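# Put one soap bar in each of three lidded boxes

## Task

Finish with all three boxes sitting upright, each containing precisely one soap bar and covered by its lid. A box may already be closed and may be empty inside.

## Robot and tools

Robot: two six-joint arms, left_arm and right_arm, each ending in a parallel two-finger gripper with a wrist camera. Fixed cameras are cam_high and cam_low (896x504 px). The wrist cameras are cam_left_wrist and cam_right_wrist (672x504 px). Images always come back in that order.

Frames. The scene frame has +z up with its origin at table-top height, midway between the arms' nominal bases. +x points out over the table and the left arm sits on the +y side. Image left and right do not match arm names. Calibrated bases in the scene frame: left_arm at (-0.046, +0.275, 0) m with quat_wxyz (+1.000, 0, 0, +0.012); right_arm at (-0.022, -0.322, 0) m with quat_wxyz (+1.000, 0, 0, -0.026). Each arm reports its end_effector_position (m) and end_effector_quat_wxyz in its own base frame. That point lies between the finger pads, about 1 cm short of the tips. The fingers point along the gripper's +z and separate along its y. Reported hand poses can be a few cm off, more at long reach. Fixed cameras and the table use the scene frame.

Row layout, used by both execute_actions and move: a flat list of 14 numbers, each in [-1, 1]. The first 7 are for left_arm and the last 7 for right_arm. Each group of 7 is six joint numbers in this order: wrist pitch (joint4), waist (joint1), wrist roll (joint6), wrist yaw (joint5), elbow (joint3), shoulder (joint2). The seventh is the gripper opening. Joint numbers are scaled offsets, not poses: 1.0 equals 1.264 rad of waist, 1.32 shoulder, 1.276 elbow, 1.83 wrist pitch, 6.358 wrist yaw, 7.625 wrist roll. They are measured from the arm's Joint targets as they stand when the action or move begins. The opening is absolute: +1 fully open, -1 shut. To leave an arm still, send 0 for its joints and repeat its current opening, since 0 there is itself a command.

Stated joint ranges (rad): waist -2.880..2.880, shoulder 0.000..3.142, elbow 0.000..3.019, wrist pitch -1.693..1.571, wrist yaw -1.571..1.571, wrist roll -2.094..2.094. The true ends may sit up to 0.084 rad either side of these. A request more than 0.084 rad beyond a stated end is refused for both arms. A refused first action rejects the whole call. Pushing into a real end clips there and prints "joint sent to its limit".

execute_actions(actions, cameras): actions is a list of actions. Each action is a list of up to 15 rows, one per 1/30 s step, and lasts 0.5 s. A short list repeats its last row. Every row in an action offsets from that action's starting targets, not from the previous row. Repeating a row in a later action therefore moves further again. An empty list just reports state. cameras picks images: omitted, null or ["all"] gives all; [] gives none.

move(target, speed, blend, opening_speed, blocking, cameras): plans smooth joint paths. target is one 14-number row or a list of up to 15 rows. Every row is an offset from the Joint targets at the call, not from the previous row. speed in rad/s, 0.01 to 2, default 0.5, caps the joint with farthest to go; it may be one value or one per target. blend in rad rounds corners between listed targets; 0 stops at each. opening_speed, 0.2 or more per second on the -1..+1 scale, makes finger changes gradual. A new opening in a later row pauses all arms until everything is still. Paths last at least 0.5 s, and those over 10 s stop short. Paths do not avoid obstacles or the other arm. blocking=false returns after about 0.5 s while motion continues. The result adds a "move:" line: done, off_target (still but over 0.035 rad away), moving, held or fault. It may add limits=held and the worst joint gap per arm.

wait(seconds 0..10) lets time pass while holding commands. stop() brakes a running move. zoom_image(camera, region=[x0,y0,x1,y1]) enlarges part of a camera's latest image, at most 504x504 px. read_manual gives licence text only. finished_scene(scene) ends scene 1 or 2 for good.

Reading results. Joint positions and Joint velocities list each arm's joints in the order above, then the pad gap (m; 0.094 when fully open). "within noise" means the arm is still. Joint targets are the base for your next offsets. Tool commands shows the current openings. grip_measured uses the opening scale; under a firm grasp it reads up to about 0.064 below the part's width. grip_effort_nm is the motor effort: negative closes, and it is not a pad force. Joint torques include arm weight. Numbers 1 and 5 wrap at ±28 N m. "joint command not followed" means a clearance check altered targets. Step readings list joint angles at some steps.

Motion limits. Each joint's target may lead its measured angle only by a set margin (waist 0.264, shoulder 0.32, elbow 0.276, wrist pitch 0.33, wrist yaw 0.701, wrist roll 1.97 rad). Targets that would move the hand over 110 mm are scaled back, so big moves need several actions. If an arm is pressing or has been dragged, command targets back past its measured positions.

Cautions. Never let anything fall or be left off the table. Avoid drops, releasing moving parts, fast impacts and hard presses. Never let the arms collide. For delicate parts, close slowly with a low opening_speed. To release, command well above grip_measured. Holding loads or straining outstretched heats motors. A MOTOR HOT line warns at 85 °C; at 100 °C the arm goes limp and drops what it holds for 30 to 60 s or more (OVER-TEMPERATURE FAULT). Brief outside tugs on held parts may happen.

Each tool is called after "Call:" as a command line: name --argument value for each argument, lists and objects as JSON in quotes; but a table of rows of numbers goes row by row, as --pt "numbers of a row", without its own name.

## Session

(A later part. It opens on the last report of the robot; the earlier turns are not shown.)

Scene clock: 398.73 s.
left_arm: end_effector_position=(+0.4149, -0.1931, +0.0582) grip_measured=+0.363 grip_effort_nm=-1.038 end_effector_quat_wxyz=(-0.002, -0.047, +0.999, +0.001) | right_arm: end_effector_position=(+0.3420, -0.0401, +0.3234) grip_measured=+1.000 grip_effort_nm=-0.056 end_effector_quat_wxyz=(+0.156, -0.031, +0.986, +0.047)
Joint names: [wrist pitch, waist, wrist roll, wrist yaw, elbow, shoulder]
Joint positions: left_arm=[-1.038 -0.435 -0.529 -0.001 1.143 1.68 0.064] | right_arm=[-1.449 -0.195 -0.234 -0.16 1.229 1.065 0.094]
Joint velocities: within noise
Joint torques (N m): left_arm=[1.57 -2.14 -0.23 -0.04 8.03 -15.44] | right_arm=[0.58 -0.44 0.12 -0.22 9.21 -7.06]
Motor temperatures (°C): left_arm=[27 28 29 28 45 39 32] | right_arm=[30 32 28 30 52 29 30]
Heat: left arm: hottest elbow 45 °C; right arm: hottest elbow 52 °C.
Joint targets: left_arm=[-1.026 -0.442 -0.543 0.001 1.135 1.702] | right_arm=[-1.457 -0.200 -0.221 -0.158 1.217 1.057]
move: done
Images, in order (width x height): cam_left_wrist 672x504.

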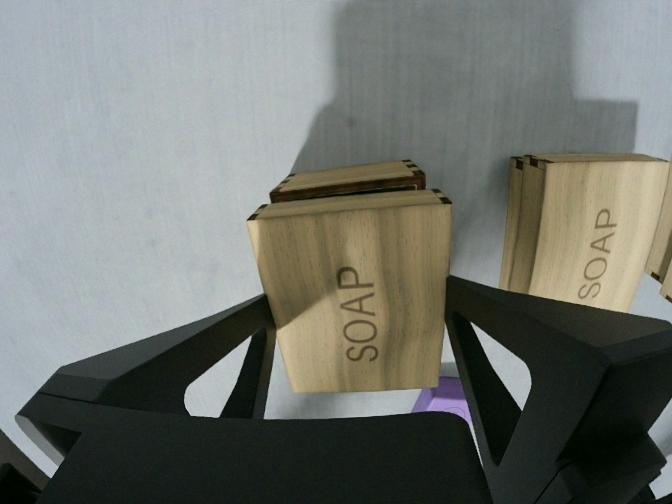

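Call:
move --pt "0 0 0 0 0.047 0 0.2 0 0 0 0 0 0 1" --pt "-0.025 0 -0.0055 0 0.068 -0.035 0.2 0 0 0 0 0 0 1" --speed 0.08 --cameras '["cam_left_wrist"]'

Call:
zoom_image --camera "cam_left_wrist" --region '[230, 140, 470, 240]'

Scene clock: 438.47 s.
left_arm: end_effector_position=(+0.4219, -0.1963, +0.0698) grip_measured=+0.363 grip_effort_nm=-1.038 end_effector_quat_wxyz=(+0.003, -0.068, +0.998, -0.001) | right_arm: end_effector_position=(+0.3420, -0.0401, +0.3234) grip_measured=+1.000 grip_effort_nm=-0.051 end_effector_quat_wxyz=(+0.156, -0.031, +0.986, +0.047)
Joint names: [wrist pitch, waist, wrist roll, wrist yaw, elbow, shoulder]
Joint positions: left_arm=[-1.06 -0.435 -0.57 -0.001 1.172 1.676 0.064] | right_arm=[-1.449 -0.195 -0.234 -0.16 1.229 1.065 0.094]
Joint velocities: within noise
Joint torques (N m): left_arm=[0.51 -2.08 -0.23 -0.04 13.48 -19.08] | right_arm=[0.58 -0.44 0.12 -0.22 9.2 -7.06]
Motor temperatures (°C): left_arm=[27 28 29 28 43 37 32] | right_arm=[30 32 28 30 52 29 30]
Heat: left arm: hottest elbow 43 °C; right arm: hottest elbow 52 °C.
Joint targets: left_arm=[-1.071 -0.442 -0.585 0.001 1.222 1.656] | right_arm=[-1.457 -0.200 -0.221 -0.158 1.217 1.057]
move: off_target (left_arm); left_arm: the elbow is farthest, 0.049 rad from its target
Images, in order (width x height): cam_left_wrist 672x504.

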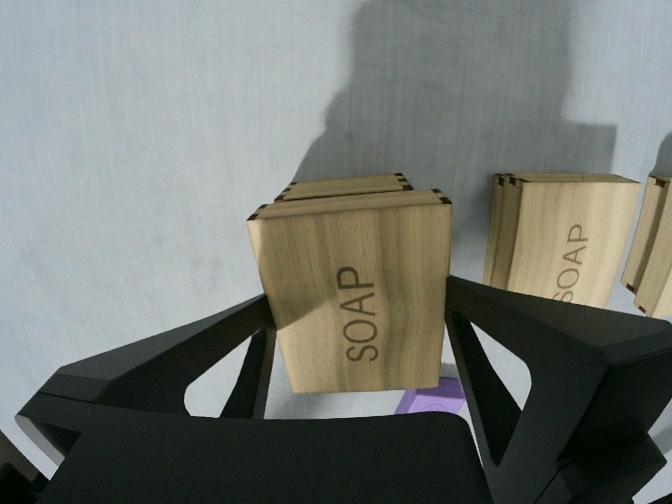

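Scaled by 2.100 from the camera's 672x504 image, which has a finer 960x720 frame.

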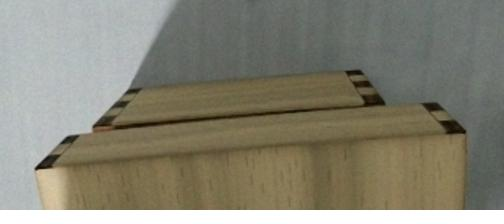

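Call:
move --target '[0.0128,0.018,0.0043,0,-0.0415,0.043,0.2,0,0,0,0,0,0,1]' --speed 0.08 --cameras '["cam_left_wrist"]'

Call:
zoom_image --camera "cam_left_wrist" --region '[230, 140, 470, 240]'

Scene clock: 466.67 s.
left_arm: end_effector_position=(+0.4222, -0.1943, +0.0652) grip_measured=+0.363 grip_effort_nm=-1.043 end_effector_quat_wxyz=(-0.001, -0.068, +0.998, +0.001) | right_arm: end_effector_position=(+0.3420, -0.0401, +0.3234) grip_measured=+1.000 grip_effort_nm=-0.051 end_effector_quat_wxyz=(+0.156, -0.031, +0.986, +0.047)
Joint names: [wrist pitch, waist, wrist roll, wrist yaw, elbow, shoulder]
Joint positions: left_arm=[-1.06 -0.431 -0.567 -0.001 1.173 1.687 0.064] | right_arm=[-1.449 -0.195 -0.234 -0.16 1.229 1.065 0.094]
Joint velocities: within noise
Joint torques (N m): left_arm=[1.59 -0.67 0.11 -0.04 8.54 -14.86] | right_arm=[0.59 -0.38 0.12 -0.22 9.2 -6.95]
Motor temperatures (°C): left_arm=[27 28 29 28 50 36 33] | right_arm=[30 32 28 30 52 29 30]
Heat: left arm: hottest elbow 50 °C; right arm: hottest elbow 52 °C.
Joint targets: left_arm=[-1.048 -0.419 -0.552 0.001 1.169 1.712] | right_arm=[-1.457 -0.200 -0.221 -0.158 1.217 1.057]
move: done
Images, in order (width x height): cam_left_wrist 672x504.

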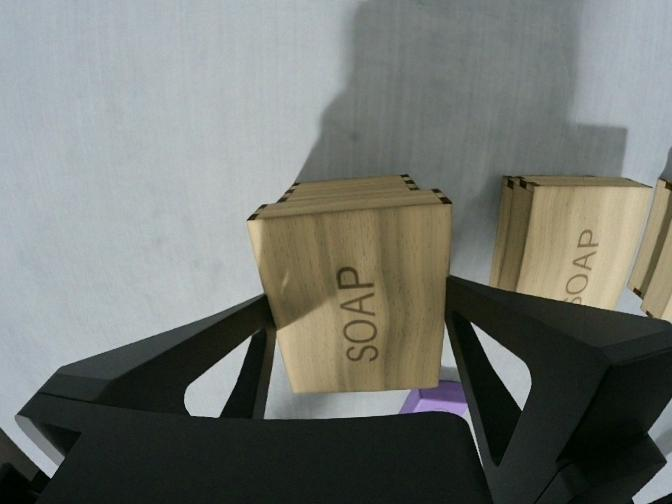

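Scaled by 2.100 from the camera's 672x504 image, which has a finer 960x720 frame.

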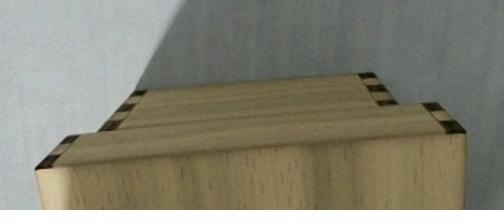

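Call:
move --pt "0.0064 0.0016 0 0 -0.0063 0.0035 0.2 0 0 0 0 0 0 1" --pt "0.0306 0.0016 0 0 -0.0222 0.0218 0.2 0 0 0 0 0 0 1" --speed 0.06 --cameras '["cam_left_wrist"]'

Call:
zoom_image --camera "cam_left_wrist" --region '[230, 140, 470, 240]'

Scene clock: 480.40 s.
left_arm: end_effector_position=(+0.4246, -0.1946, +0.0567) grip_measured=+0.363 grip_effort_nm=-1.038 end_effector_quat_wxyz=(+0.003, -0.069, +0.998, -0.001) | right_arm: end_effector_position=(+0.3420, -0.0401, +0.3234) grip_measured=+1.000 grip_effort_nm=-0.051 end_effector_quat_wxyz=(+0.156, -0.031, +0.986, +0.047)
Joint names: [wrist pitch, waist, wrist roll, wrist yaw, elbow, shoulder]
Joint positions: left_arm=[-1.029 -0.429 -0.566 -0.001 1.162 1.698 0.064] | right_arm=[-1.449 -0.195 -0.234 -0.16 1.229 1.065 0.094]
Joint velocities: within noise
Joint torques (N m): left_arm=[2.56 -0.67 0.11 -0.04 6.9 -13.57] | right_arm=[0.59 -0.38 0.12 -0.22 9.21 -7]
Motor temperatures (°C): left_arm=[27 28 29 28 48 36 33] | right_arm=[30 32 28 30 52 29 30]
Heat: left arm: hottest elbow 48 °C; right arm: hottest elbow 52 °C.
Joint targets: left_arm=[-0.992 -0.417 -0.552 0.001 1.141 1.741] | right_arm=[-1.457 -0.200 -0.221 -0.158 1.217 1.057]
move: off_target (left_arm); left_arm: the shoulder is farthest, 0.043 rad from its target
Images, in order (width x height): cam_left_wrist 672x504.

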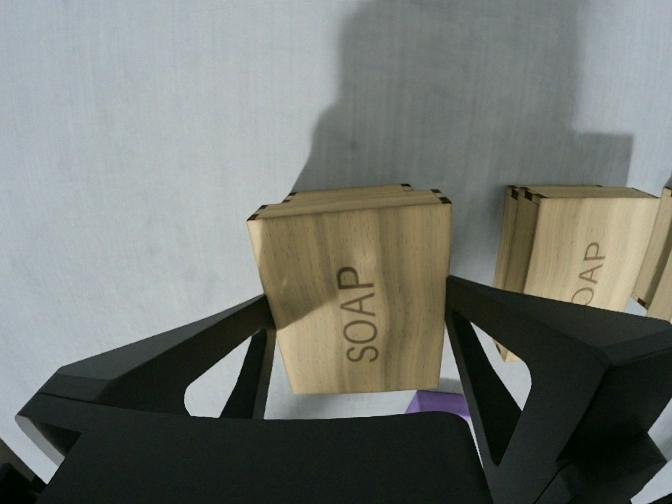

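Scaled by 2.100 from the camera's 672x504 image, which has a finer 960x720 frame.

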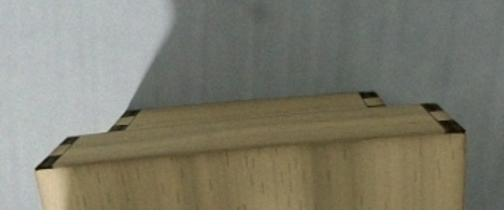

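Call:
move --pt "0 0 0 0 0.047 0 0.2 0 0 0 0 0 0 1" --pt "-0.0246 0.003 0 0 0.064 -0.043 0.2 0 0 0 0 0 0 1" --pt "-0.018 0.003 0 0 0.012 -0.0155 0.2 0 0 0 0 0 0 1" --speed 0.06 --cameras '["cam_left_wrist"]'

Call:
zoom_image --camera "cam_left_wrist" --region '[230, 140, 470, 240]'

Scene clock: 496.60 s.
left_arm: end_effector_position=(+0.4275, -0.1940, +0.0581) grip_measured=+0.363 grip_effort_nm=-1.043 end_effector_quat_wxyz=(+0.006, -0.070, +0.997, -0.003) | right_arm: end_effector_position=(+0.3420, -0.0401, +0.3234) grip_measured=+1.000 grip_effort_nm=-0.056 end_effector_quat_wxyz=(+0.156, -0.031, +0.986, +0.047)
Joint names: [wrist pitch, waist, wrist roll, wrist yaw, elbow, shoulder]
Joint positions: left_arm=[-1.027 -0.425 -0.566 -0.001 1.166 1.698 0.064] | right_arm=[-1.449 -0.195 -0.234 -0.16 1.229 1.065 0.094]
Joint velocities: within noise
Joint torques (N m): left_arm=[1.17 -0.67 0.1 -0.03 7.87 -15.38] | right_arm=[0.57 -0.38 0.12 -0.22 9.21 -7]
Motor temperatures (°C): left_arm=[27 28 29 28 47 37 33] | right_arm=[30 32 28 30 52 29 30]
Heat: left arm: hottest elbow 47 °C; right arm: hottest elbow 52 °C.
Joint targets: left_arm=[-1.025 -0.413 -0.552 0.001 1.156 1.721] | right_arm=[-1.457 -0.200 -0.221 -0.158 1.217 1.057]
move: done
Images, in order (width x height): cam_left_wrist 672x504.

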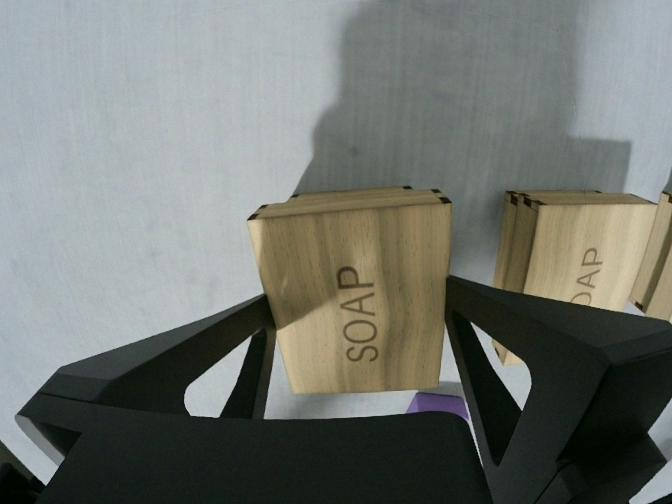

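Scaled by 2.100 from the camera's 672x504 image, which has a finer 960x720 frame.

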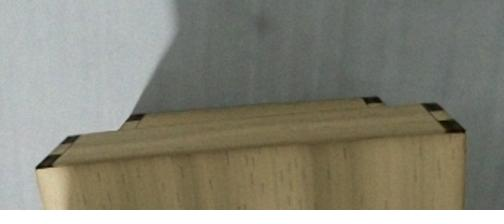

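Call:
move --pt "-0.0185 0.001 0 0 0 0 0.2 0 0 0 0 0 0 1" --pt "0.0144 0.001 0 0 -0.008 0.0135 0.2 0 0 0 0 0 0 1" --speed 0.06 --cameras '["cam_left_wrist"]'

Call:
zoom_image --camera "cam_left_wrist" --region '[230, 140, 470, 240]'

Scene clock: 517.90 s.
left_arm: end_effector_position=(+0.4258, -0.1926, +0.0469) grip_measured=+0.363 grip_effort_nm=-1.053 end_effector_quat_wxyz=(+0.000, -0.071, +0.998, +0.000) | right_arm: end_effector_position=(+0.3420, -0.0401, +0.3234) grip_measured=+1.000 grip_effort_nm=-0.046 end_effector_quat_wxyz=(+0.156, -0.031, +0.986, +0.047)
Joint names: [wrist pitch, waist, wrist roll, wrist yaw, elbow, shoulder]
Joint positions: left_arm=[-1.01 -0.424 -0.565 0 1.155 1.715 0.064] | right_arm=[-1.449 -0.195 -0.234 -0.16 1.229 1.065 0.094]
Joint velocities: within noise
Joint torques (N m): left_arm=[1.57 -0.67 0.09 -0.06 7.76 -15.44] | right_arm=[0.57 -0.44 0.12 -0.22 9.22 -7]
Motor temperatures (°C): left_arm=[27 28 29 28 45 37 33] | right_arm=[30 32 28 30 52 29 30]
Heat: left arm: hottest elbow 45 °C; right arm: hottest elbow 52 °C.
Joint targets: left_arm=[-0.999 -0.412 -0.552 0.001 1.146 1.739] | right_arm=[-1.457 -0.200 -0.221 -0.158 1.217 1.057]
move: done
Images, in order (width x height): cam_left_wrist 672x504.

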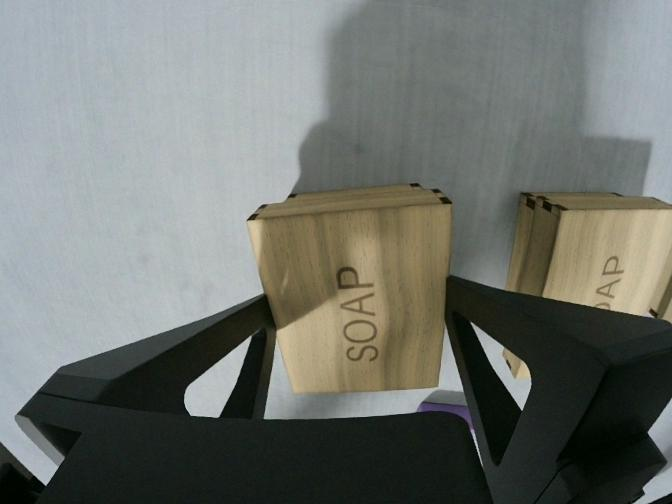

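Scaled by 2.100 from the camera's 672x504 image, which has a finer 960x720 frame.

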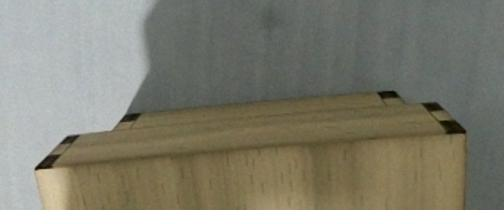

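Call:
move --pt "0.007 0 0 0 -0.0045 0.0053 0.2 0 0 0 0 0 0 1" --pt "0.007 0 0 0 -0.0045 0.0053 0.6 0 0 0 0 0 0 1" --pt "0.007 0 0 0 0.047 0.0053 0.6 0 0 0 0 0 0 1" --pt "-0.11 0 0 0 0.145 -0.095 0.6 0 0 0 0 0 0 1" --speed '[0.06,0.06,0.06,0.12]' --opening_speed 0.3 --cameras '["cam_left_wrist","cam_low","cam_high"]'

Call:
zoom_image --camera "cam_low" --region '[490, 260, 570, 320]'

Scene clock: 535.17 s.
left_arm: end_effector_position=(+0.4366, -0.1974, +0.1288) grip_measured=+0.597 grip_effort_nm=0.129 end_effector_quat_wxyz=(+0.015, -0.071, +0.997, -0.008) | right_arm: end_effector_position=(+0.3420, -0.0401, +0.3234) grip_measured=+1.000 grip_effort_nm=-0.056 end_effector_quat_wxyz=(+0.156, -0.031, +0.986, +0.047)
Joint names: [wrist pitch, waist, wrist roll, wrist yaw, elbow, shoulder]
Joint positions: left_arm=[-1.189 -0.424 -0.565 0 1.281 1.629 0.075] | right_arm=[-1.449 -0.195 -0.234 -0.16 1.229 1.065 0.094]
Joint velocities: within noise
Joint torques (N m): left_arm=[0.59 -0.67 0.09 -0.06 14.17 -18.84] | right_arm=[0.59 -0.44 0.12 -0.22 9.21 -7.06]
Motor temperatures (°C): left_arm=[27 28 29 28 45 36 33] | right_arm=[30 32 28 30 52 29 30]
Heat: left arm: hottest elbow 45 °C; right arm: hottest elbow 52 °C.
Joint targets: left_arm=[-1.200 -0.412 -0.552 0.001 1.331 1.613] | right_arm=[-1.457 -0.200 -0.221 -0.158 1.217 1.057]
move: off_target (left_arm); left_arm: the elbow is farthest, 0.050 rad from its target
Images, in order (width x height): cam_high 896x504, cam_low 896x504, cam_left_wrist 672x504.

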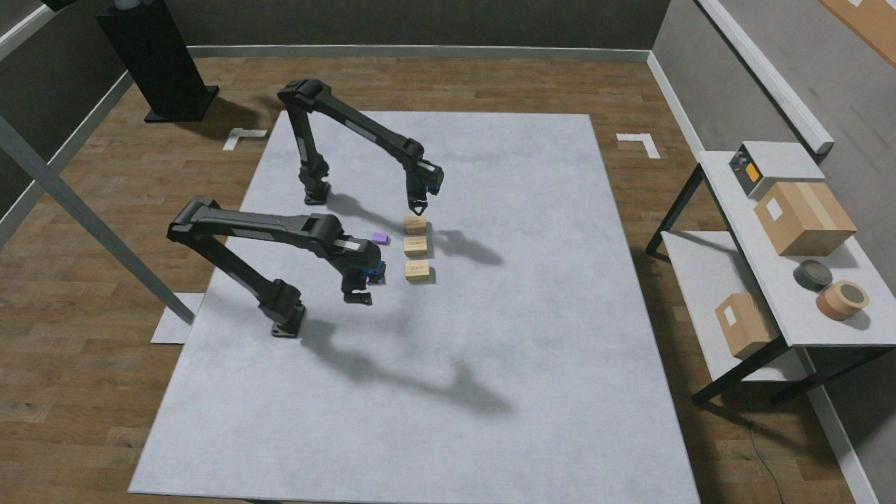

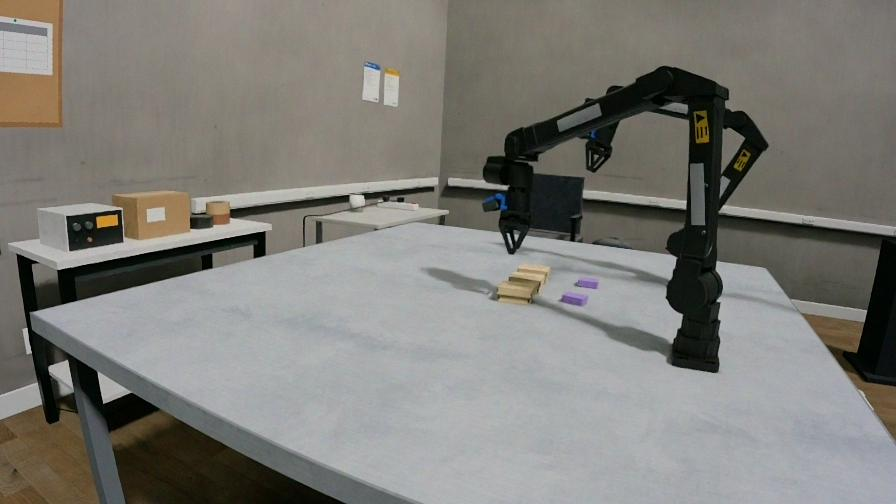

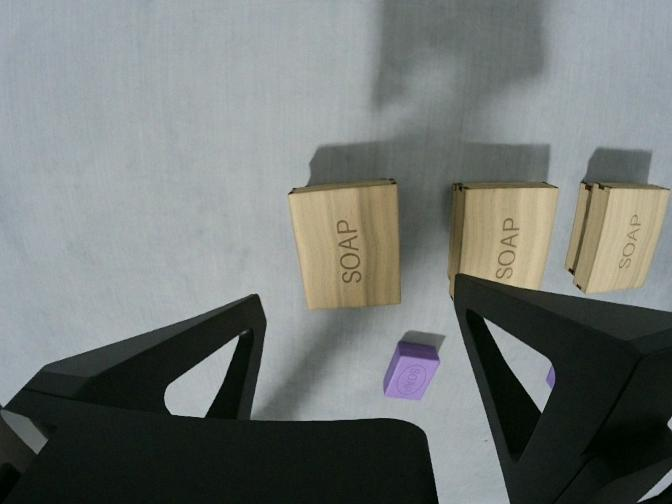

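Scaled by 6.300 from the camera's 896x504 image, which has a finer 1280x720 frame.

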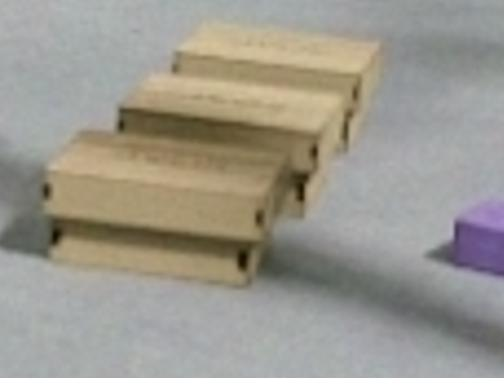

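Call:
move --target '[-0.040,-0.185,-0.0144,0,0.119,0.1155,1,0,0,0,0,0,0,1]' --speed 0.3 --cameras '["cam_left_wrist"]'

Scene clock: 550.67 s.
left_arm: end_effector_position=(+0.4128, -0.3099, +0.1302) grip_measured=+0.997 grip_effort_nm=0.134 end_effector_quat_wxyz=(+0.000, -0.002, +1.000, +0.000) | right_arm: end_effector_position=(+0.3420, -0.0401, +0.3234) grip_measured=+1.000 grip_effort_nm=-0.051 end_effector_quat_wxyz=(+0.156, -0.031, +0.986, +0.047)
Joint names: [wrist pitch, waist, wrist roll, wrist yaw, elbow, shoulder]
Joint positions: left_arm=[-1.262 -0.643 -0.647 0 1.431 1.74 0.094] | right_arm=[-1.449 -0.195 -0.234 -0.16 1.229 1.065 0.094]
Joint velocities: within noise
Joint torques (N m): left_arm=[0.58 -1.79 -0.19 -0.06 14.43 -17.03] | right_arm=[0.58 -0.38 0.12 -0.22 9.21 -7.06]
Motor temperatures (°C): left_arm=[27 28 29 28 46 37 32] | right_arm=[30 32 28 30 52 29 30]
Heat: left arm: hottest elbow 46 °C; right arm: hottest elbow 52 °C.
Joint targets: left_arm=[-1.273 -0.646 -0.662 0.001 1.483 1.766] | right_arm=[-1.457 -0.200 -0.221 -0.158 1.217 1.057]
move: off_target (left_arm); left_arm: the elbow is farthest, 0.052 rad from its target
Images, in order (width x height): cam_left_wrist 672x504.

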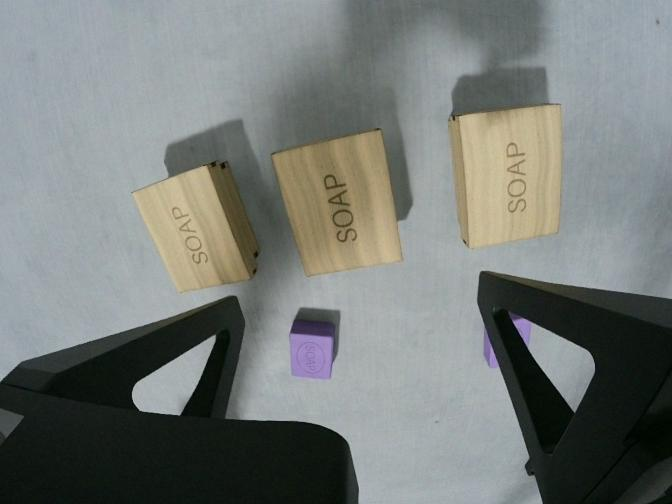

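Call:
move --target '[0.089,0.033,-0.0113,0,-0.0976,0.0562,1,0,0,0,0,0,0,1]' --speed 0.2 --cameras '["cam_left_wrist"]'

Scene clock: 592.73 s.
left_arm: end_effector_position=(+0.4274, -0.3019, +0.0696) grip_measured=+0.997 grip_effort_nm=0.129 end_effector_quat_wxyz=(-0.001, -0.059, +0.998, +0.000) | right_arm: end_effector_position=(+0.3420, -0.0401, +0.3234) grip_measured=+1.000 grip_effort_nm=-0.056 end_effector_quat_wxyz=(+0.156, -0.031, +0.986, +0.047)
Joint names: [wrist pitch, waist, wrist roll, wrist yaw, elbow, shoulder]
Joint positions: left_arm=[-1.123 -0.614 -0.733 0 1.366 1.816 0.094] | right_arm=[-1.449 -0.195 -0.234 -0.16 1.229 1.065 0.094]
Joint velocities: within noise
Joint torques (N m): left_arm=[1.5 -0.85 -0.22 -0.07 8.38 -17.55] | right_arm=[0.58 -0.38 0.12 -0.22 9.21 -7]
Motor temperatures (°C): left_arm=[27 28 29 28 55 38 31] | right_arm=[30 32 28 30 52 29 30]
Heat: left arm: hottest elbow 55 °C; right arm: hottest elbow 52 °C.
Joint targets: left_arm=[-1.110 -0.604 -0.748 0.001 1.358 1.840] | right_arm=[-1.457 -0.200 -0.221 -0.158 1.217 1.057]
move: done
Images, in order (width x height): cam_left_wrist 672x504.

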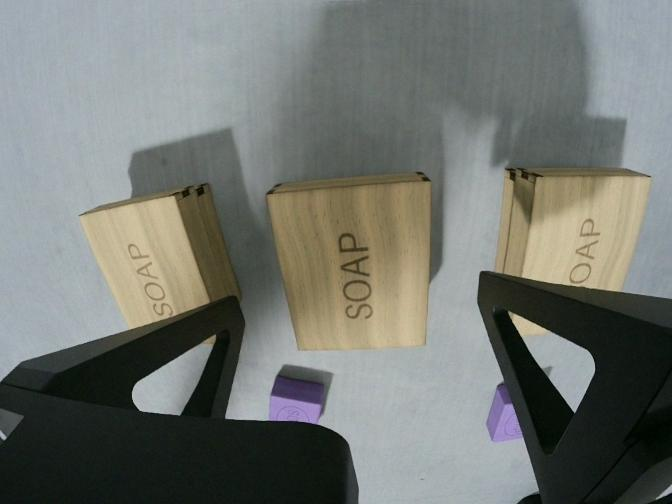

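Call:
move --pt "0.0 0 -0.0017 0 0 0 0.75 0 0 0 0 0 0 1" --pt "0.040 0 -0.0017 0 -0.024 0.0325 0.75 0 0 0 0 0 0 1" --pt "0.040 0 -0.0017 0 -0.024 0.0325 0.2 0 0 0 0 0 0 1" --speed 0.1 --opening_speed 0.3 --cameras '["cam_left_wrist"]'

Scene clock: 615.47 s.
left_arm: end_effector_position=(+0.4298, -0.3036, +0.0410) grip_measured=+0.353 grip_effort_nm=-1.028 end_effector_quat_wxyz=(+0.002, -0.066, +0.998, -0.002) | right_arm: end_effector_position=(+0.3420, -0.0401, +0.3234) grip_measured=+1.000 grip_effort_nm=-0.051 end_effector_quat_wxyz=(+0.156, -0.031, +0.986, +0.047)
Joint names: [wrist pitch, waist, wrist roll, wrist yaw, elbow, shoulder]
Joint positions: left_arm=[-1.05 -0.614 -0.747 0 1.337 1.853 0.064] | right_arm=[-1.449 -0.195 -0.234 -0.16 1.229 1.065 0.094]
Joint velocities: within noise
Joint torques (N m): left_arm=[1.61 -0.85 -0.22 -0.07 7.94 -17.55] | right_arm=[0.58 -0.44 0.12 -0.22 9.22 -7]
Motor temperatures (°C): left_arm=[27 28 29 28 49 37 31] | right_arm=[30 32 28 30 52 29 30]
Heat: left arm: hottest elbow 49 °C; right arm: hottest elbow 52 °C.
Joint targets: left_arm=[-1.037 -0.604 -0.761 0.001 1.328 1.883] | right_arm=[-1.457 -0.200 -0.221 -0.158 1.217 1.057]
move: done
Images, in order (width x height): cam_left_wrist 672x504.

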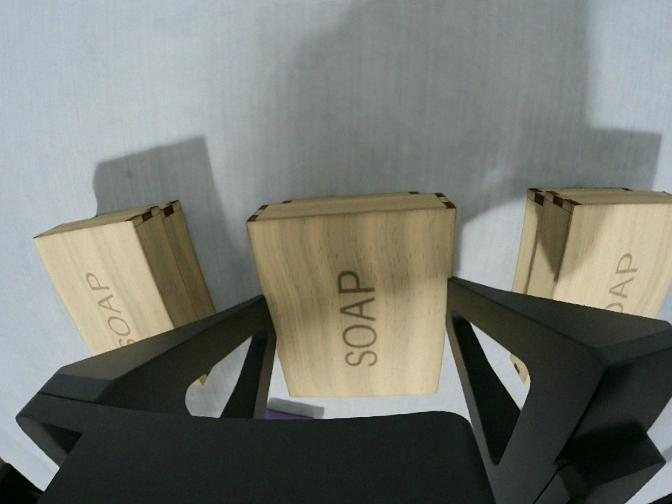

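Call:
move --pt "0 0 0 0 0.047 0 0.2 0 0 0 0 0 0 1" --pt "-0.107 0 0 0 0.12 -0.091 0.2 0 0 0 0 0 0 1" --pt "-0.122 0.268 0.0552 0 0.2226 0.0303 0.2 0 0 0 0 0 0 1" --speed '[0.1,0.15,0.5]' --cameras '["cam_high"]'

Call:
zoom_image --camera "cam_high" --region '[350, 180, 500, 300]'

Scene clock: 636.10 s.
left_arm: end_effector_position=(+0.5447, -0.1463, +0.0948) grip_measured=+0.352 grip_effort_nm=-1.033 end_effector_quat_wxyz=(-0.008, -0.047, +0.999, +0.002) | right_arm: end_effector_position=(+0.3420, -0.0401, +0.3234) grip_measured=+1.000 grip_effort_nm=-0.046 end_effector_quat_wxyz=(+0.156, -0.031, +0.986, +0.047)
Joint names: [wrist pitch, waist, wrist roll, wrist yaw, elbow, shoulder]
Joint positions: left_arm=[-1.249 -0.262 -0.355 0 1.559 1.898 0.064] | right_arm=[-1.449 -0.195 -0.234 -0.16 1.229 1.065 0.094]
Joint velocities: within noise
Joint torques (N m): left_arm=[0.58 -1.9 0.14 -0.05 14.31 -19.66] | right_arm=[0.58 -0.38 0.12 -0.22 9.21 -7.06]
Motor temperatures (°C): left_arm=[27 28 29 28 47 37 32] | right_arm=[30 32 28 30 52 29 30]
Heat: left arm: hottest elbow 47 °C; right arm: hottest elbow 52 °C.
Joint targets: left_arm=[-1.260 -0.266 -0.340 0.001 1.612 1.923] | right_arm=[-1.457 -0.200 -0.221 -0.158 1.217 1.057]
move: off_target (left_arm); left_arm: the elbow is farthest, 0.053 rad from its target
Images, in order (width x height): cam_high 896x504.

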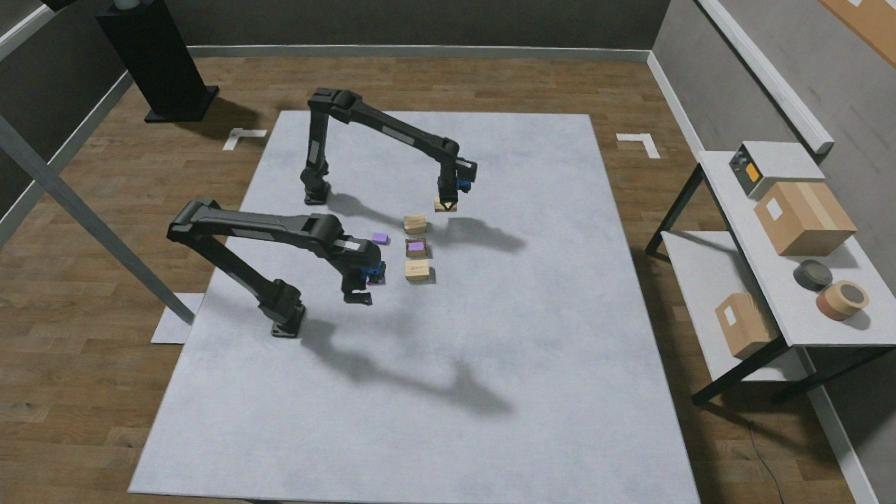

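Scaled by 3.360 from the camera's 896x504 image, which has a finer 1280x720 frame.

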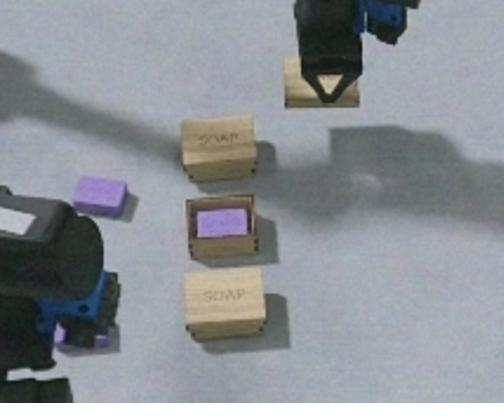

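Call:
move --pt "0.0148 -0.285 -0.0551 0 -0.149 -0.121 0.2 0 0 0 0 0 0 1" --pt "0.081 -0.285 -0.0551 0 -0.194 -0.06 0.2 0 0 0 0 0 0 1" --speed '[0.4,0.12]' --cameras '["cam_left_wrist"]'

Call:
zoom_image --camera "cam_left_wrist" --region '[230, 140, 470, 240]'

Scene clock: 654.10 s.
left_arm: end_effector_position=(+0.4244, -0.3089, +0.0700) grip_measured=+0.352 grip_effort_nm=-1.043 end_effector_quat_wxyz=(+0.000, -0.059, +0.998, +0.000) | right_arm: end_effector_position=(+0.3420, -0.0401, +0.3234) grip_measured=+1.000 grip_effort_nm=-0.046 end_effector_quat_wxyz=(+0.156, -0.031, +0.986, +0.047)
Joint names: [wrist pitch, waist, wrist roll, wrist yaw, elbow, shoulder]
Joint positions: left_arm=[-1.125 -0.628 -0.746 0 1.372 1.819 0.064] | right_arm=[-1.449 -0.195 -0.234 -0.16 1.229 1.065 0.094]
Joint velocities: within noise
Joint torques (N m): left_arm=[1.59 -1.44 -0.22 -0.07 8.34 -18.43] | right_arm=[0.57 -0.44 0.12 -0.22 9.21 -7]
Motor temperatures (°C): left_arm=[27 28 29 28 51 37 32] | right_arm=[29 32 28 30 52 29 30]
Heat: left arm: hottest elbow 51 °C; right arm: hottest elbow 52 °C.
Joint targets: left_arm=[-1.112 -0.626 -0.760 0.001 1.364 1.843] | right_arm=[-1.457 -0.200 -0.221 -0.158 1.217 1.057]
move: done
Images, in order (width x height): cam_left_wrist 672x504.

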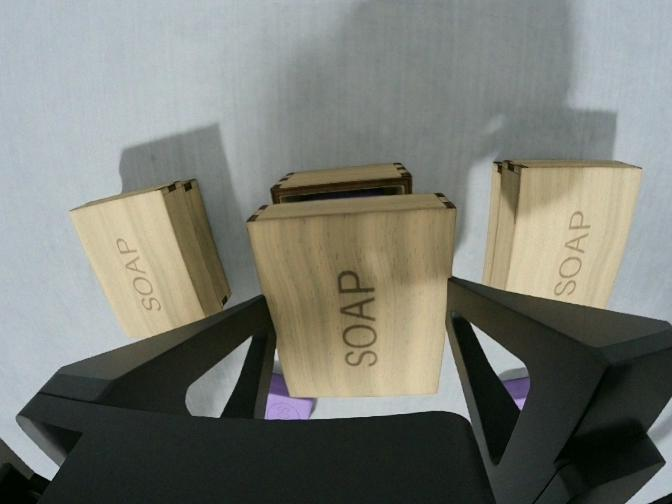

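Scaled by 2.100 from the camera's 672x504 image, which has a finer 960x720 frame.

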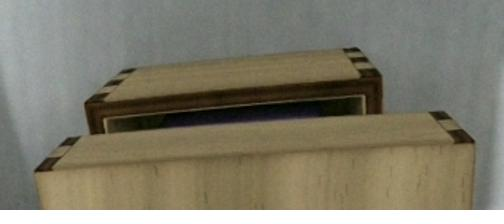

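Call:
move --pt "0.0079 0.0182 0 0 -0.0059 0.0059 0.2 0 0 0 0 0 0 1" --pt "0.0298 0.0182 0 0 -0.0212 0.0212 0.2 0 0 0 0 0 0 1" --speed 0.06 --cameras '["cam_left_wrist"]'

Call:
zoom_image --camera "cam_left_wrist" --region '[230, 140, 470, 240]'

Scene clock: 684.27 s.
left_arm: end_effector_position=(+0.4307, -0.3029, +0.0497) grip_measured=+0.352 grip_effort_nm=-1.048 end_effector_quat_wxyz=(+0.002, -0.067, +0.998, -0.002) | right_arm: end_effector_position=(+0.3420, -0.0401, +0.3234) grip_measured=+1.000 grip_effort_nm=-0.042 end_effector_quat_wxyz=(+0.156, -0.031, +0.986, +0.047)
Joint names: [wrist pitch, waist, wrist roll, wrist yaw, elbow, shoulder]
Joint positions: left_arm=[-1.069 -0.612 -0.746 0.001 1.347 1.843 0.064] | right_arm=[-1.449 -0.195 -0.234 -0.16 1.229 1.065 0.094]
Joint velocities: within noise
Joint torques (N m): left_arm=[1.58 -0.85 -0.22 -0.09 7.98 -17.61] | right_arm=[0.58 -0.38 0.12 -0.22 9.21 -7.06]
Motor temperatures (°C): left_arm=[27 28 29 28 46 39 32] | right_arm=[29 32 28 30 52 29 30]
Heat: left arm: hottest elbow 46 °C; right arm: hottest elbow 52 °C.
Joint targets: left_arm=[-1.058 -0.603 -0.760 0.001 1.337 1.872] | right_arm=[-1.457 -0.200 -0.221 -0.158 1.217 1.057]
move: done
Images, in order (width x height): cam_left_wrist 672x504.

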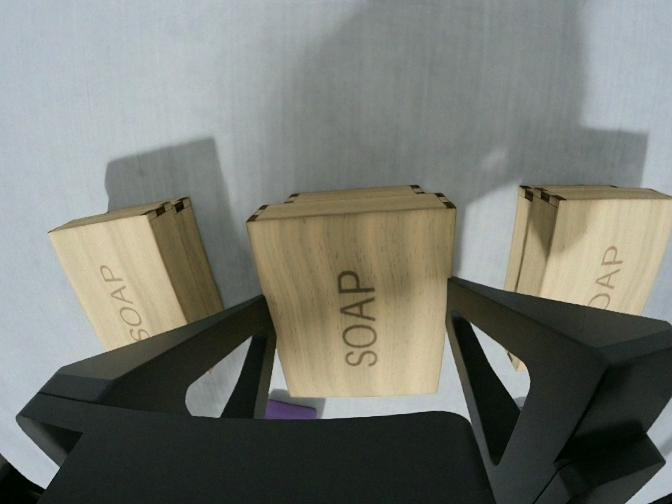

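Scaled by 2.100 from the camera's 672x504 image, which has a finer 960x720 frame.

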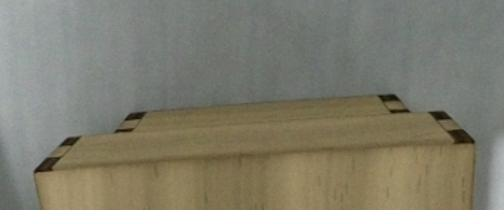

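Call:
move --pt "0.0098 0 0 0 -0.0055 0.007 0.2 0 0 0 0 0 0 1" --pt "0.0098 0 0 0 -0.0055 0.007 0.6 0 0 0 0 0 0 1" --pt "0.0098 0 0 0 0.047 0.007 0.6 0 0 0 0 0 0 1" --pt "-0.1225 0 0 0 0.138 -0.0953 0.6 0 0 0 0 0 0 1" --speed '[0.06,0.06,0.08,0.15]' --opening_speed 0.3 --cameras '["cam_left_wrist","cam_low"]'

Call:
zoom_image --camera "cam_low" --region '[490, 260, 570, 320]'

Scene clock: 706.27 s.
left_arm: end_effector_position=(+0.4302, -0.3025, +0.1313) grip_measured=+0.597 grip_effort_nm=0.129 end_effector_quat_wxyz=(+0.001, -0.067, +0.998, -0.001) | right_arm: end_effector_position=(+0.3420, -0.0401, +0.3234) grip_measured=+1.000 grip_effort_nm=-0.046 end_effector_quat_wxyz=(+0.156, -0.031, +0.986, +0.047)
Joint names: [wrist pitch, waist, wrist roll, wrist yaw, elbow, shoulder]
Joint positions: left_arm=[-1.27 -0.612 -0.746 0.001 1.463 1.761 0.075] | right_arm=[-1.449 -0.195 -0.234 -0.16 1.229 1.065 0.094]
Joint velocities: within noise
Joint torques (N m): left_arm=[0.66 -0.85 -0.22 -0.09 14.28 -21.01] | right_arm=[0.58 -0.44 0.12 -0.22 9.21 -7]
Motor temperatures (°C): left_arm=[27 28 29 28 46 39 32] | right_arm=[29 32 28 30 52 29 30]
Heat: left arm: hottest elbow 46 °C; right arm: hottest elbow 52 °C.
Joint targets: left_arm=[-1.282 -0.603 -0.760 0.001 1.513 1.746] | right_arm=[-1.457 -0.200 -0.221 -0.158 1.217 1.057]
move: off_target (left_arm); left_arm: the elbow is farthest, 0.050 rad from its target
Images, in order (width x height): cam_low 896x504, cam_left_wrist 672x504.

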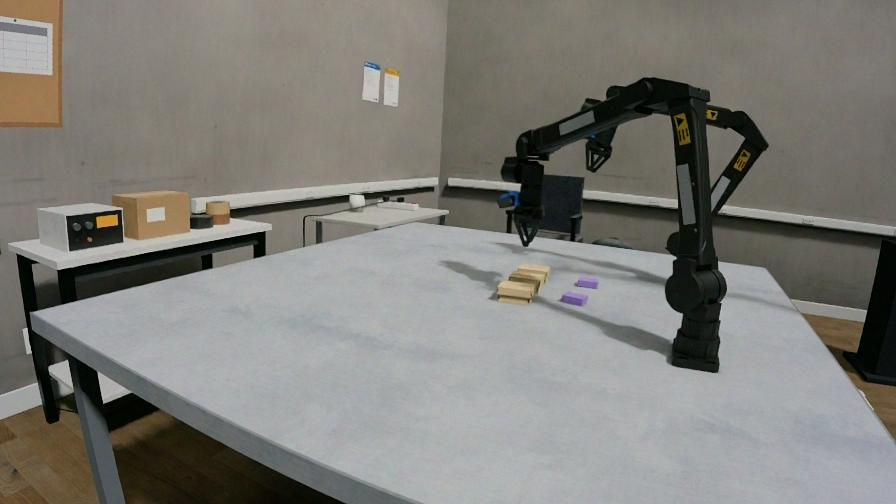

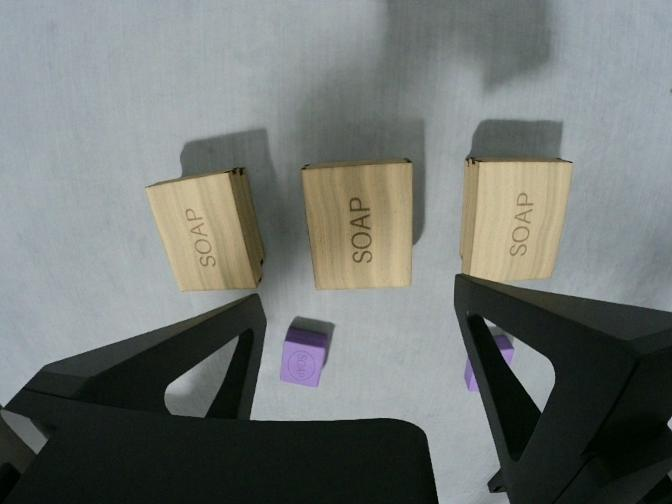

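Scaled by 6.300 from the camera's 896x504 image, which has a finer 1280x720 frame.

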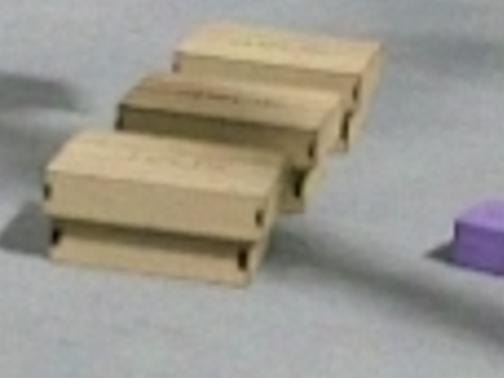

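Call:
move --target '[-0.036,-0.116,-0.0118,0,0.167,0.1424,1,0,0,0,0,0,0,1]' --speed 0.3 --cameras '["cam_left_wrist"]'

Scene clock: 723.70 s.
left_arm: end_effector_position=(+0.4277, -0.3960, +0.1304) grip_measured=+0.997 grip_effort_nm=0.129 end_effector_quat_wxyz=(+0.000, -0.045, +0.999, +0.000) | right_arm: end_effector_position=(+0.3420, -0.0401, +0.3234) grip_measured=+1.000 grip_effort_nm=-0.046 end_effector_quat_wxyz=(+0.156, -0.031, +0.986, +0.047)
Joint names: [wrist pitch, waist, wrist roll, wrist yaw, elbow, shoulder]
Joint positions: left_arm=[-1.336 -0.746 -0.835 0.001 1.674 1.909 0.094] | right_arm=[-1.449 -0.195 -0.234 -0.16 1.229 1.065 0.094]
Joint velocities: within noise
Joint torques (N m): left_arm=[0.7 -1.85 -0.2 -0.09 14.61 -20.19] | right_arm=[0.59 -0.38 0.12 -0.22 9.21 -7.06]
Motor temperatures (°C): left_arm=[27 28 29 28 49 38 31] | right_arm=[29 32 28 30 52 29 30]
Heat: left arm: hottest elbow 49 °C; right arm: hottest elbow 52 °C.
Joint targets: left_arm=[-1.348 -0.749 -0.850 0.001 1.726 1.934] | right_arm=[-1.457 -0.200 -0.221 -0.158 1.217 1.057]
move: off_target (left_arm); left_arm: the elbow is farthest, 0.052 rad from its target
Images, in order (width x height): cam_left_wrist 672x504.

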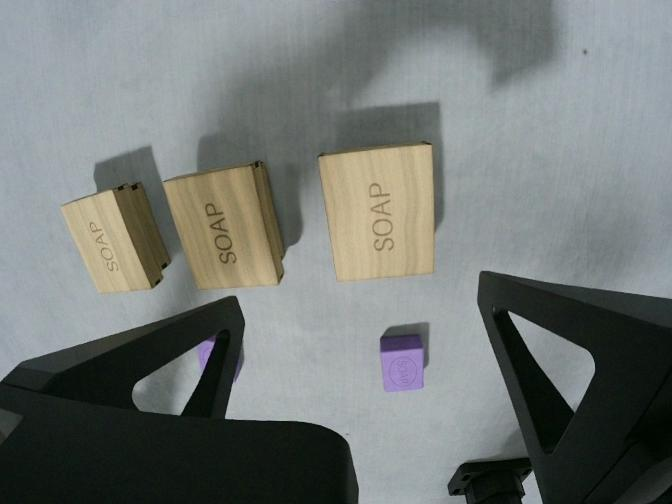

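Call:
move --target '[0.0765,-0.0166,-0.0033,0,-0.068,0.0667,1,0,0,0,0,0,0,1]' --speed 0.15 --cameras '["cam_left_wrist"]'

Scene clock: 740.97 s.
left_arm: end_effector_position=(+0.4344, -0.4135, +0.0729) grip_measured=+0.997 grip_effort_nm=0.134 end_effector_quat_wxyz=(+0.002, -0.050, +0.999, -0.002) | right_arm: end_effector_position=(+0.3420, -0.0401, +0.3234) grip_measured=+1.000 grip_effort_nm=-0.046 end_effector_quat_wxyz=(+0.156, -0.031, +0.986, +0.047)
Joint names: [wrist pitch, waist, wrist roll, wrist yaw, elbow, shoulder]
Joint positions: left_arm=[-1.22 -0.76 -0.861 0.001 1.648 1.993 0.094] | right_arm=[-1.449 -0.195 -0.234 -0.16 1.229 1.065 0.094]
Joint velocities: within noise
Joint torques (N m): left_arm=[1.65 -2.32 -0.24 -0.1 8.55 -21.25] | right_arm=[0.58 -0.44 0.12 -0.22 9.2 -7]
Motor temperatures (°C): left_arm=[27 28 29 28 49 38 31] | right_arm=[29 32 28 30 52 29 30]
Heat: left arm: hottest elbow 49 °C; right arm: hottest elbow 52 °C.
Joint targets: left_arm=[-1.208 -0.770 -0.875 0.001 1.639 2.022] | right_arm=[-1.457 -0.200 -0.221 -0.158 1.217 1.057]
move: done
Images, in order (width x height): cam_left_wrist 672x504.

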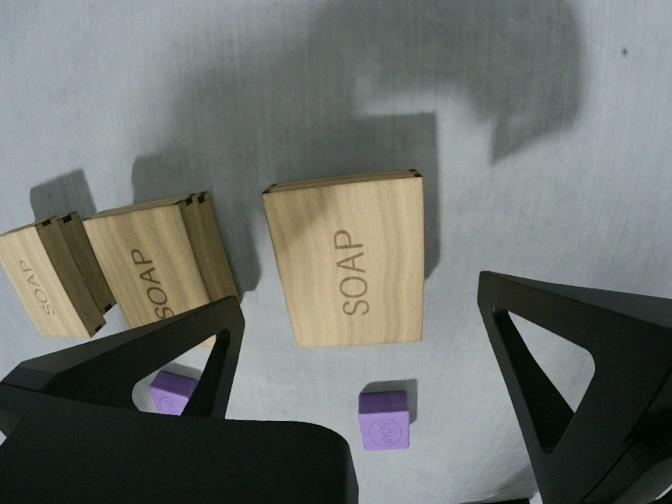

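Call:
move --pt "0 0.002 -0.0008 0 0 0 0.75 0 0 0 0 0 0 1" --pt "0.0335 0.002 -0.0008 0 -0.0196 0.028 0.75 0 0 0 0 0 0 1" --pt "0.0335 0.002 -0.0008 0 -0.0196 0.028 0.2 0 0 0 0 0 0 1" --speed 0.1 --opening_speed 0.3 --cameras '["cam_left_wrist"]'

Scene clock: 763.27 s.
left_arm: end_effector_position=(+0.4367, -0.4156, +0.0437) grip_measured=+0.369 grip_effort_nm=-1.023 end_effector_quat_wxyz=(+0.002, -0.054, +0.999, -0.003) | right_arm: end_effector_position=(+0.3420, -0.0401, +0.3234) grip_measured=+1.000 grip_effort_nm=-0.046 end_effector_quat_wxyz=(+0.156, -0.031, +0.986, +0.047)
Joint names: [wrist pitch, waist, wrist roll, wrist yaw, elbow, shoulder]
Joint positions: left_arm=[-1.159 -0.76 -0.868 0.001 1.624 2.029 0.064] | right_arm=[-1.449 -0.195 -0.234 -0.16 1.229 1.065 0.094]
Joint velocities: within noise
Joint torques (N m): left_arm=[1.61 -2.14 -0.22 -0.1 8.5 -21.07] | right_arm=[0.58 -0.44 0.12 -0.22 9.21 -7.06]
Motor temperatures (°C): left_arm=[27 28 29 28 48 39 31] | right_arm=[29 32 28 30 52 29 30]
Heat: left arm: hottest elbow 48 °C; right arm: hottest elbow 52 °C.
Joint targets: left_arm=[-1.146 -0.768 -0.882 0.001 1.615 2.059] | right_arm=[-1.457 -0.200 -0.221 -0.158 1.217 1.057]
move: done
Images, in order (width x height): cam_left_wrist 672x504.

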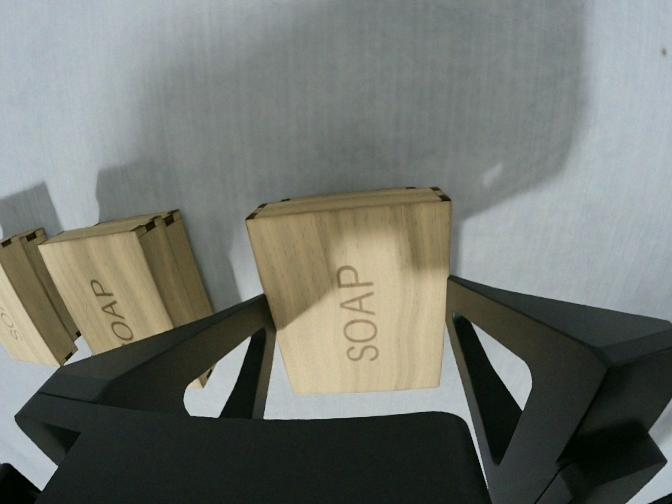

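Call:
move --pt "0 0 0 0 0.047 0 0.2 0 0 0 0 0 0 1" --pt "-0.112 0 0 0 0.133 -0.0833 0.2 0 0 0 0 0 0 1" --pt "-0.0623 0.398 0.0711 0 -0.0431 -0.103 0.2 0 0 0 0 0 0 1" --speed '[0.1,0.15,0.5]' --cameras '["cam_left_wrist","cam_high"]'

Call:
zoom_image --camera "cam_high" --region '[350, 180, 500, 300]'

Scene clock: 780.87 s.
left_arm: end_effector_position=(+0.5415, -0.1418, +0.0724) grip_measured=+0.368 grip_effort_nm=-1.033 end_effector_quat_wxyz=(-0.037, -0.050, +0.998, +0.011) | right_arm: end_effector_position=(+0.3420, -0.0401, +0.3234) grip_measured=+1.000 grip_effort_nm=-0.042 end_effector_quat_wxyz=(+0.156, -0.031, +0.986, +0.047)
Joint names: [wrist pitch, waist, wrist roll, wrist yaw, elbow, shoulder]
Joint positions: left_arm=[-1.272 -0.255 -0.354 0.001 1.569 1.946 0.064] | right_arm=[-1.449 -0.195 -0.234 -0.16 1.229 1.065 0.094]
Joint velocities: within noise
Joint torques (N m): left_arm=[1.4 -2.32 0.11 -0.06 8.39 -24.47] | right_arm=[0.57 -0.38 0.12 -0.22 9.21 -7.06]
Motor temperatures (°C): left_arm=[27 28 29 28 47 40 32] | right_arm=[29 32 28 30 52 29 30]
Heat: left arm: hottest elbow 47 °C; right arm: hottest elbow 52 °C.
Joint targets: left_arm=[-1.261 -0.265 -0.339 0.001 1.559 1.923] | right_arm=[-1.457 -0.200 -0.221 -0.158 1.217 1.057]
move: done
Images, in order (width x height): cam_high 896x504, cam_left_wrist 672x504.

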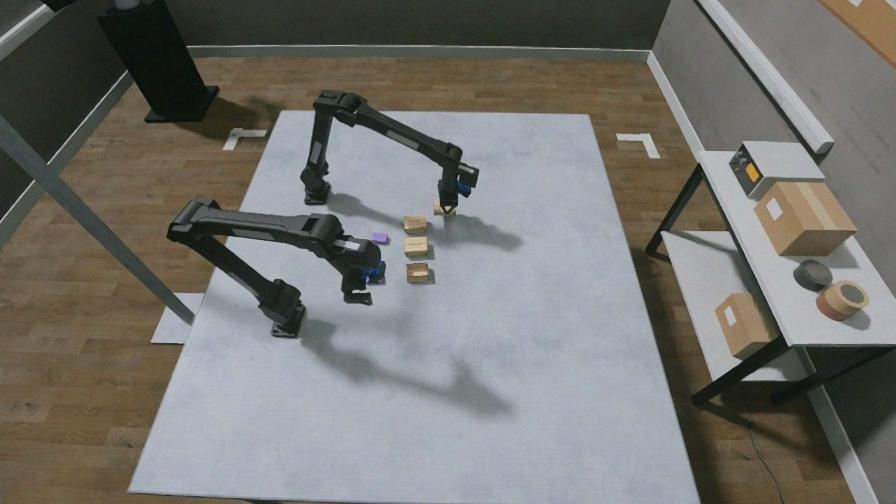

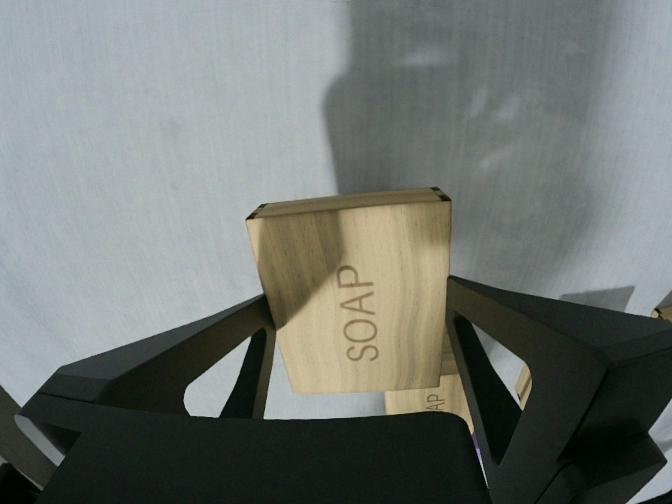

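Scaled by 3.360 from the camera's 896x504 image, which has a finer 1280x720 frame.

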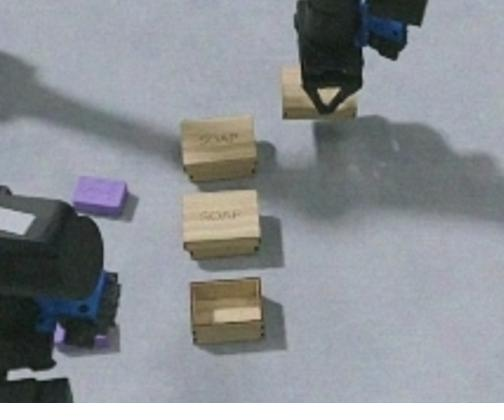

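Call:
move --pt "0.0978 0 0 0 -0.0196 0.0886 0.2 0 0 0 0 0 0 1" --pt "0.0978 0 0 0 -0.0196 0.0886 0.7 0 0 0 0 0 0 1" --pt "0.0978 0 0 0 0.0274 0.0886 0.7 0 0 0 0 0 0 1" --pt "-0.0437 0 0 0 0.118 -0.0288 0.7 0 0 0 0 0 0 1" --speed '[0.12,0.1,0.1,0.2]' --opening_speed 0.4 --cameras '["cam_left_wrist"]'

Scene clock: 817.43 s.
left_arm: end_effector_position=(+0.5610, -0.1469, +0.1300) grip_measured=+0.697 grip_effort_nm=0.139 end_effector_quat_wxyz=(+0.001, -0.049, +0.999, +0.000) | right_arm: end_effector_position=(+0.3420, -0.0401, +0.3234) grip_measured=+1.000 grip_effort_nm=-0.046 end_effector_quat_wxyz=(+0.156, -0.031, +0.986, +0.047)
Joint names: [wrist pitch, waist, wrist roll, wrist yaw, elbow, shoulder]
Joint positions: left_arm=[-1.329 -0.255 -0.353 0.001 1.66 1.9 0.08] | right_arm=[-1.449 -0.195 -0.234 -0.16 1.229 1.065 0.094]
Joint velocities: within noise
Joint torques (N m): left_arm=[0.64 -2.37 0.11 -0.06 14.45 -24.06] | right_arm=[0.58 -0.44 0.12 -0.22 9.21 -7]
Motor temperatures (°C): left_arm=[27 28 29 28 46 42 32] | right_arm=[29 32 28 30 52 29 30]
Heat: left arm: hottest elbow 46 °C; right arm: hottest elbow 52 °C.
Joint targets: left_arm=[-1.340 -0.265 -0.339 0.001 1.710 1.885] | right_arm=[-1.457 -0.200 -0.221 -0.158 1.217 1.057]
move: off_target (left_arm); left_arm: the elbow is farthest, 0.050 rad from its target
Images, in order (width x height): cam_left_wrist 672x504.

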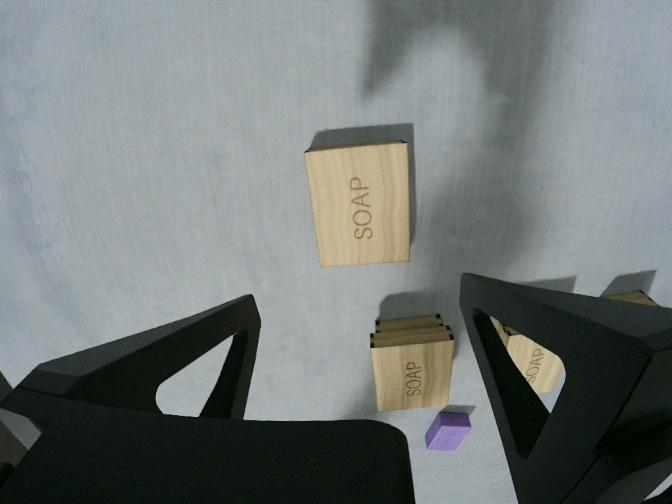

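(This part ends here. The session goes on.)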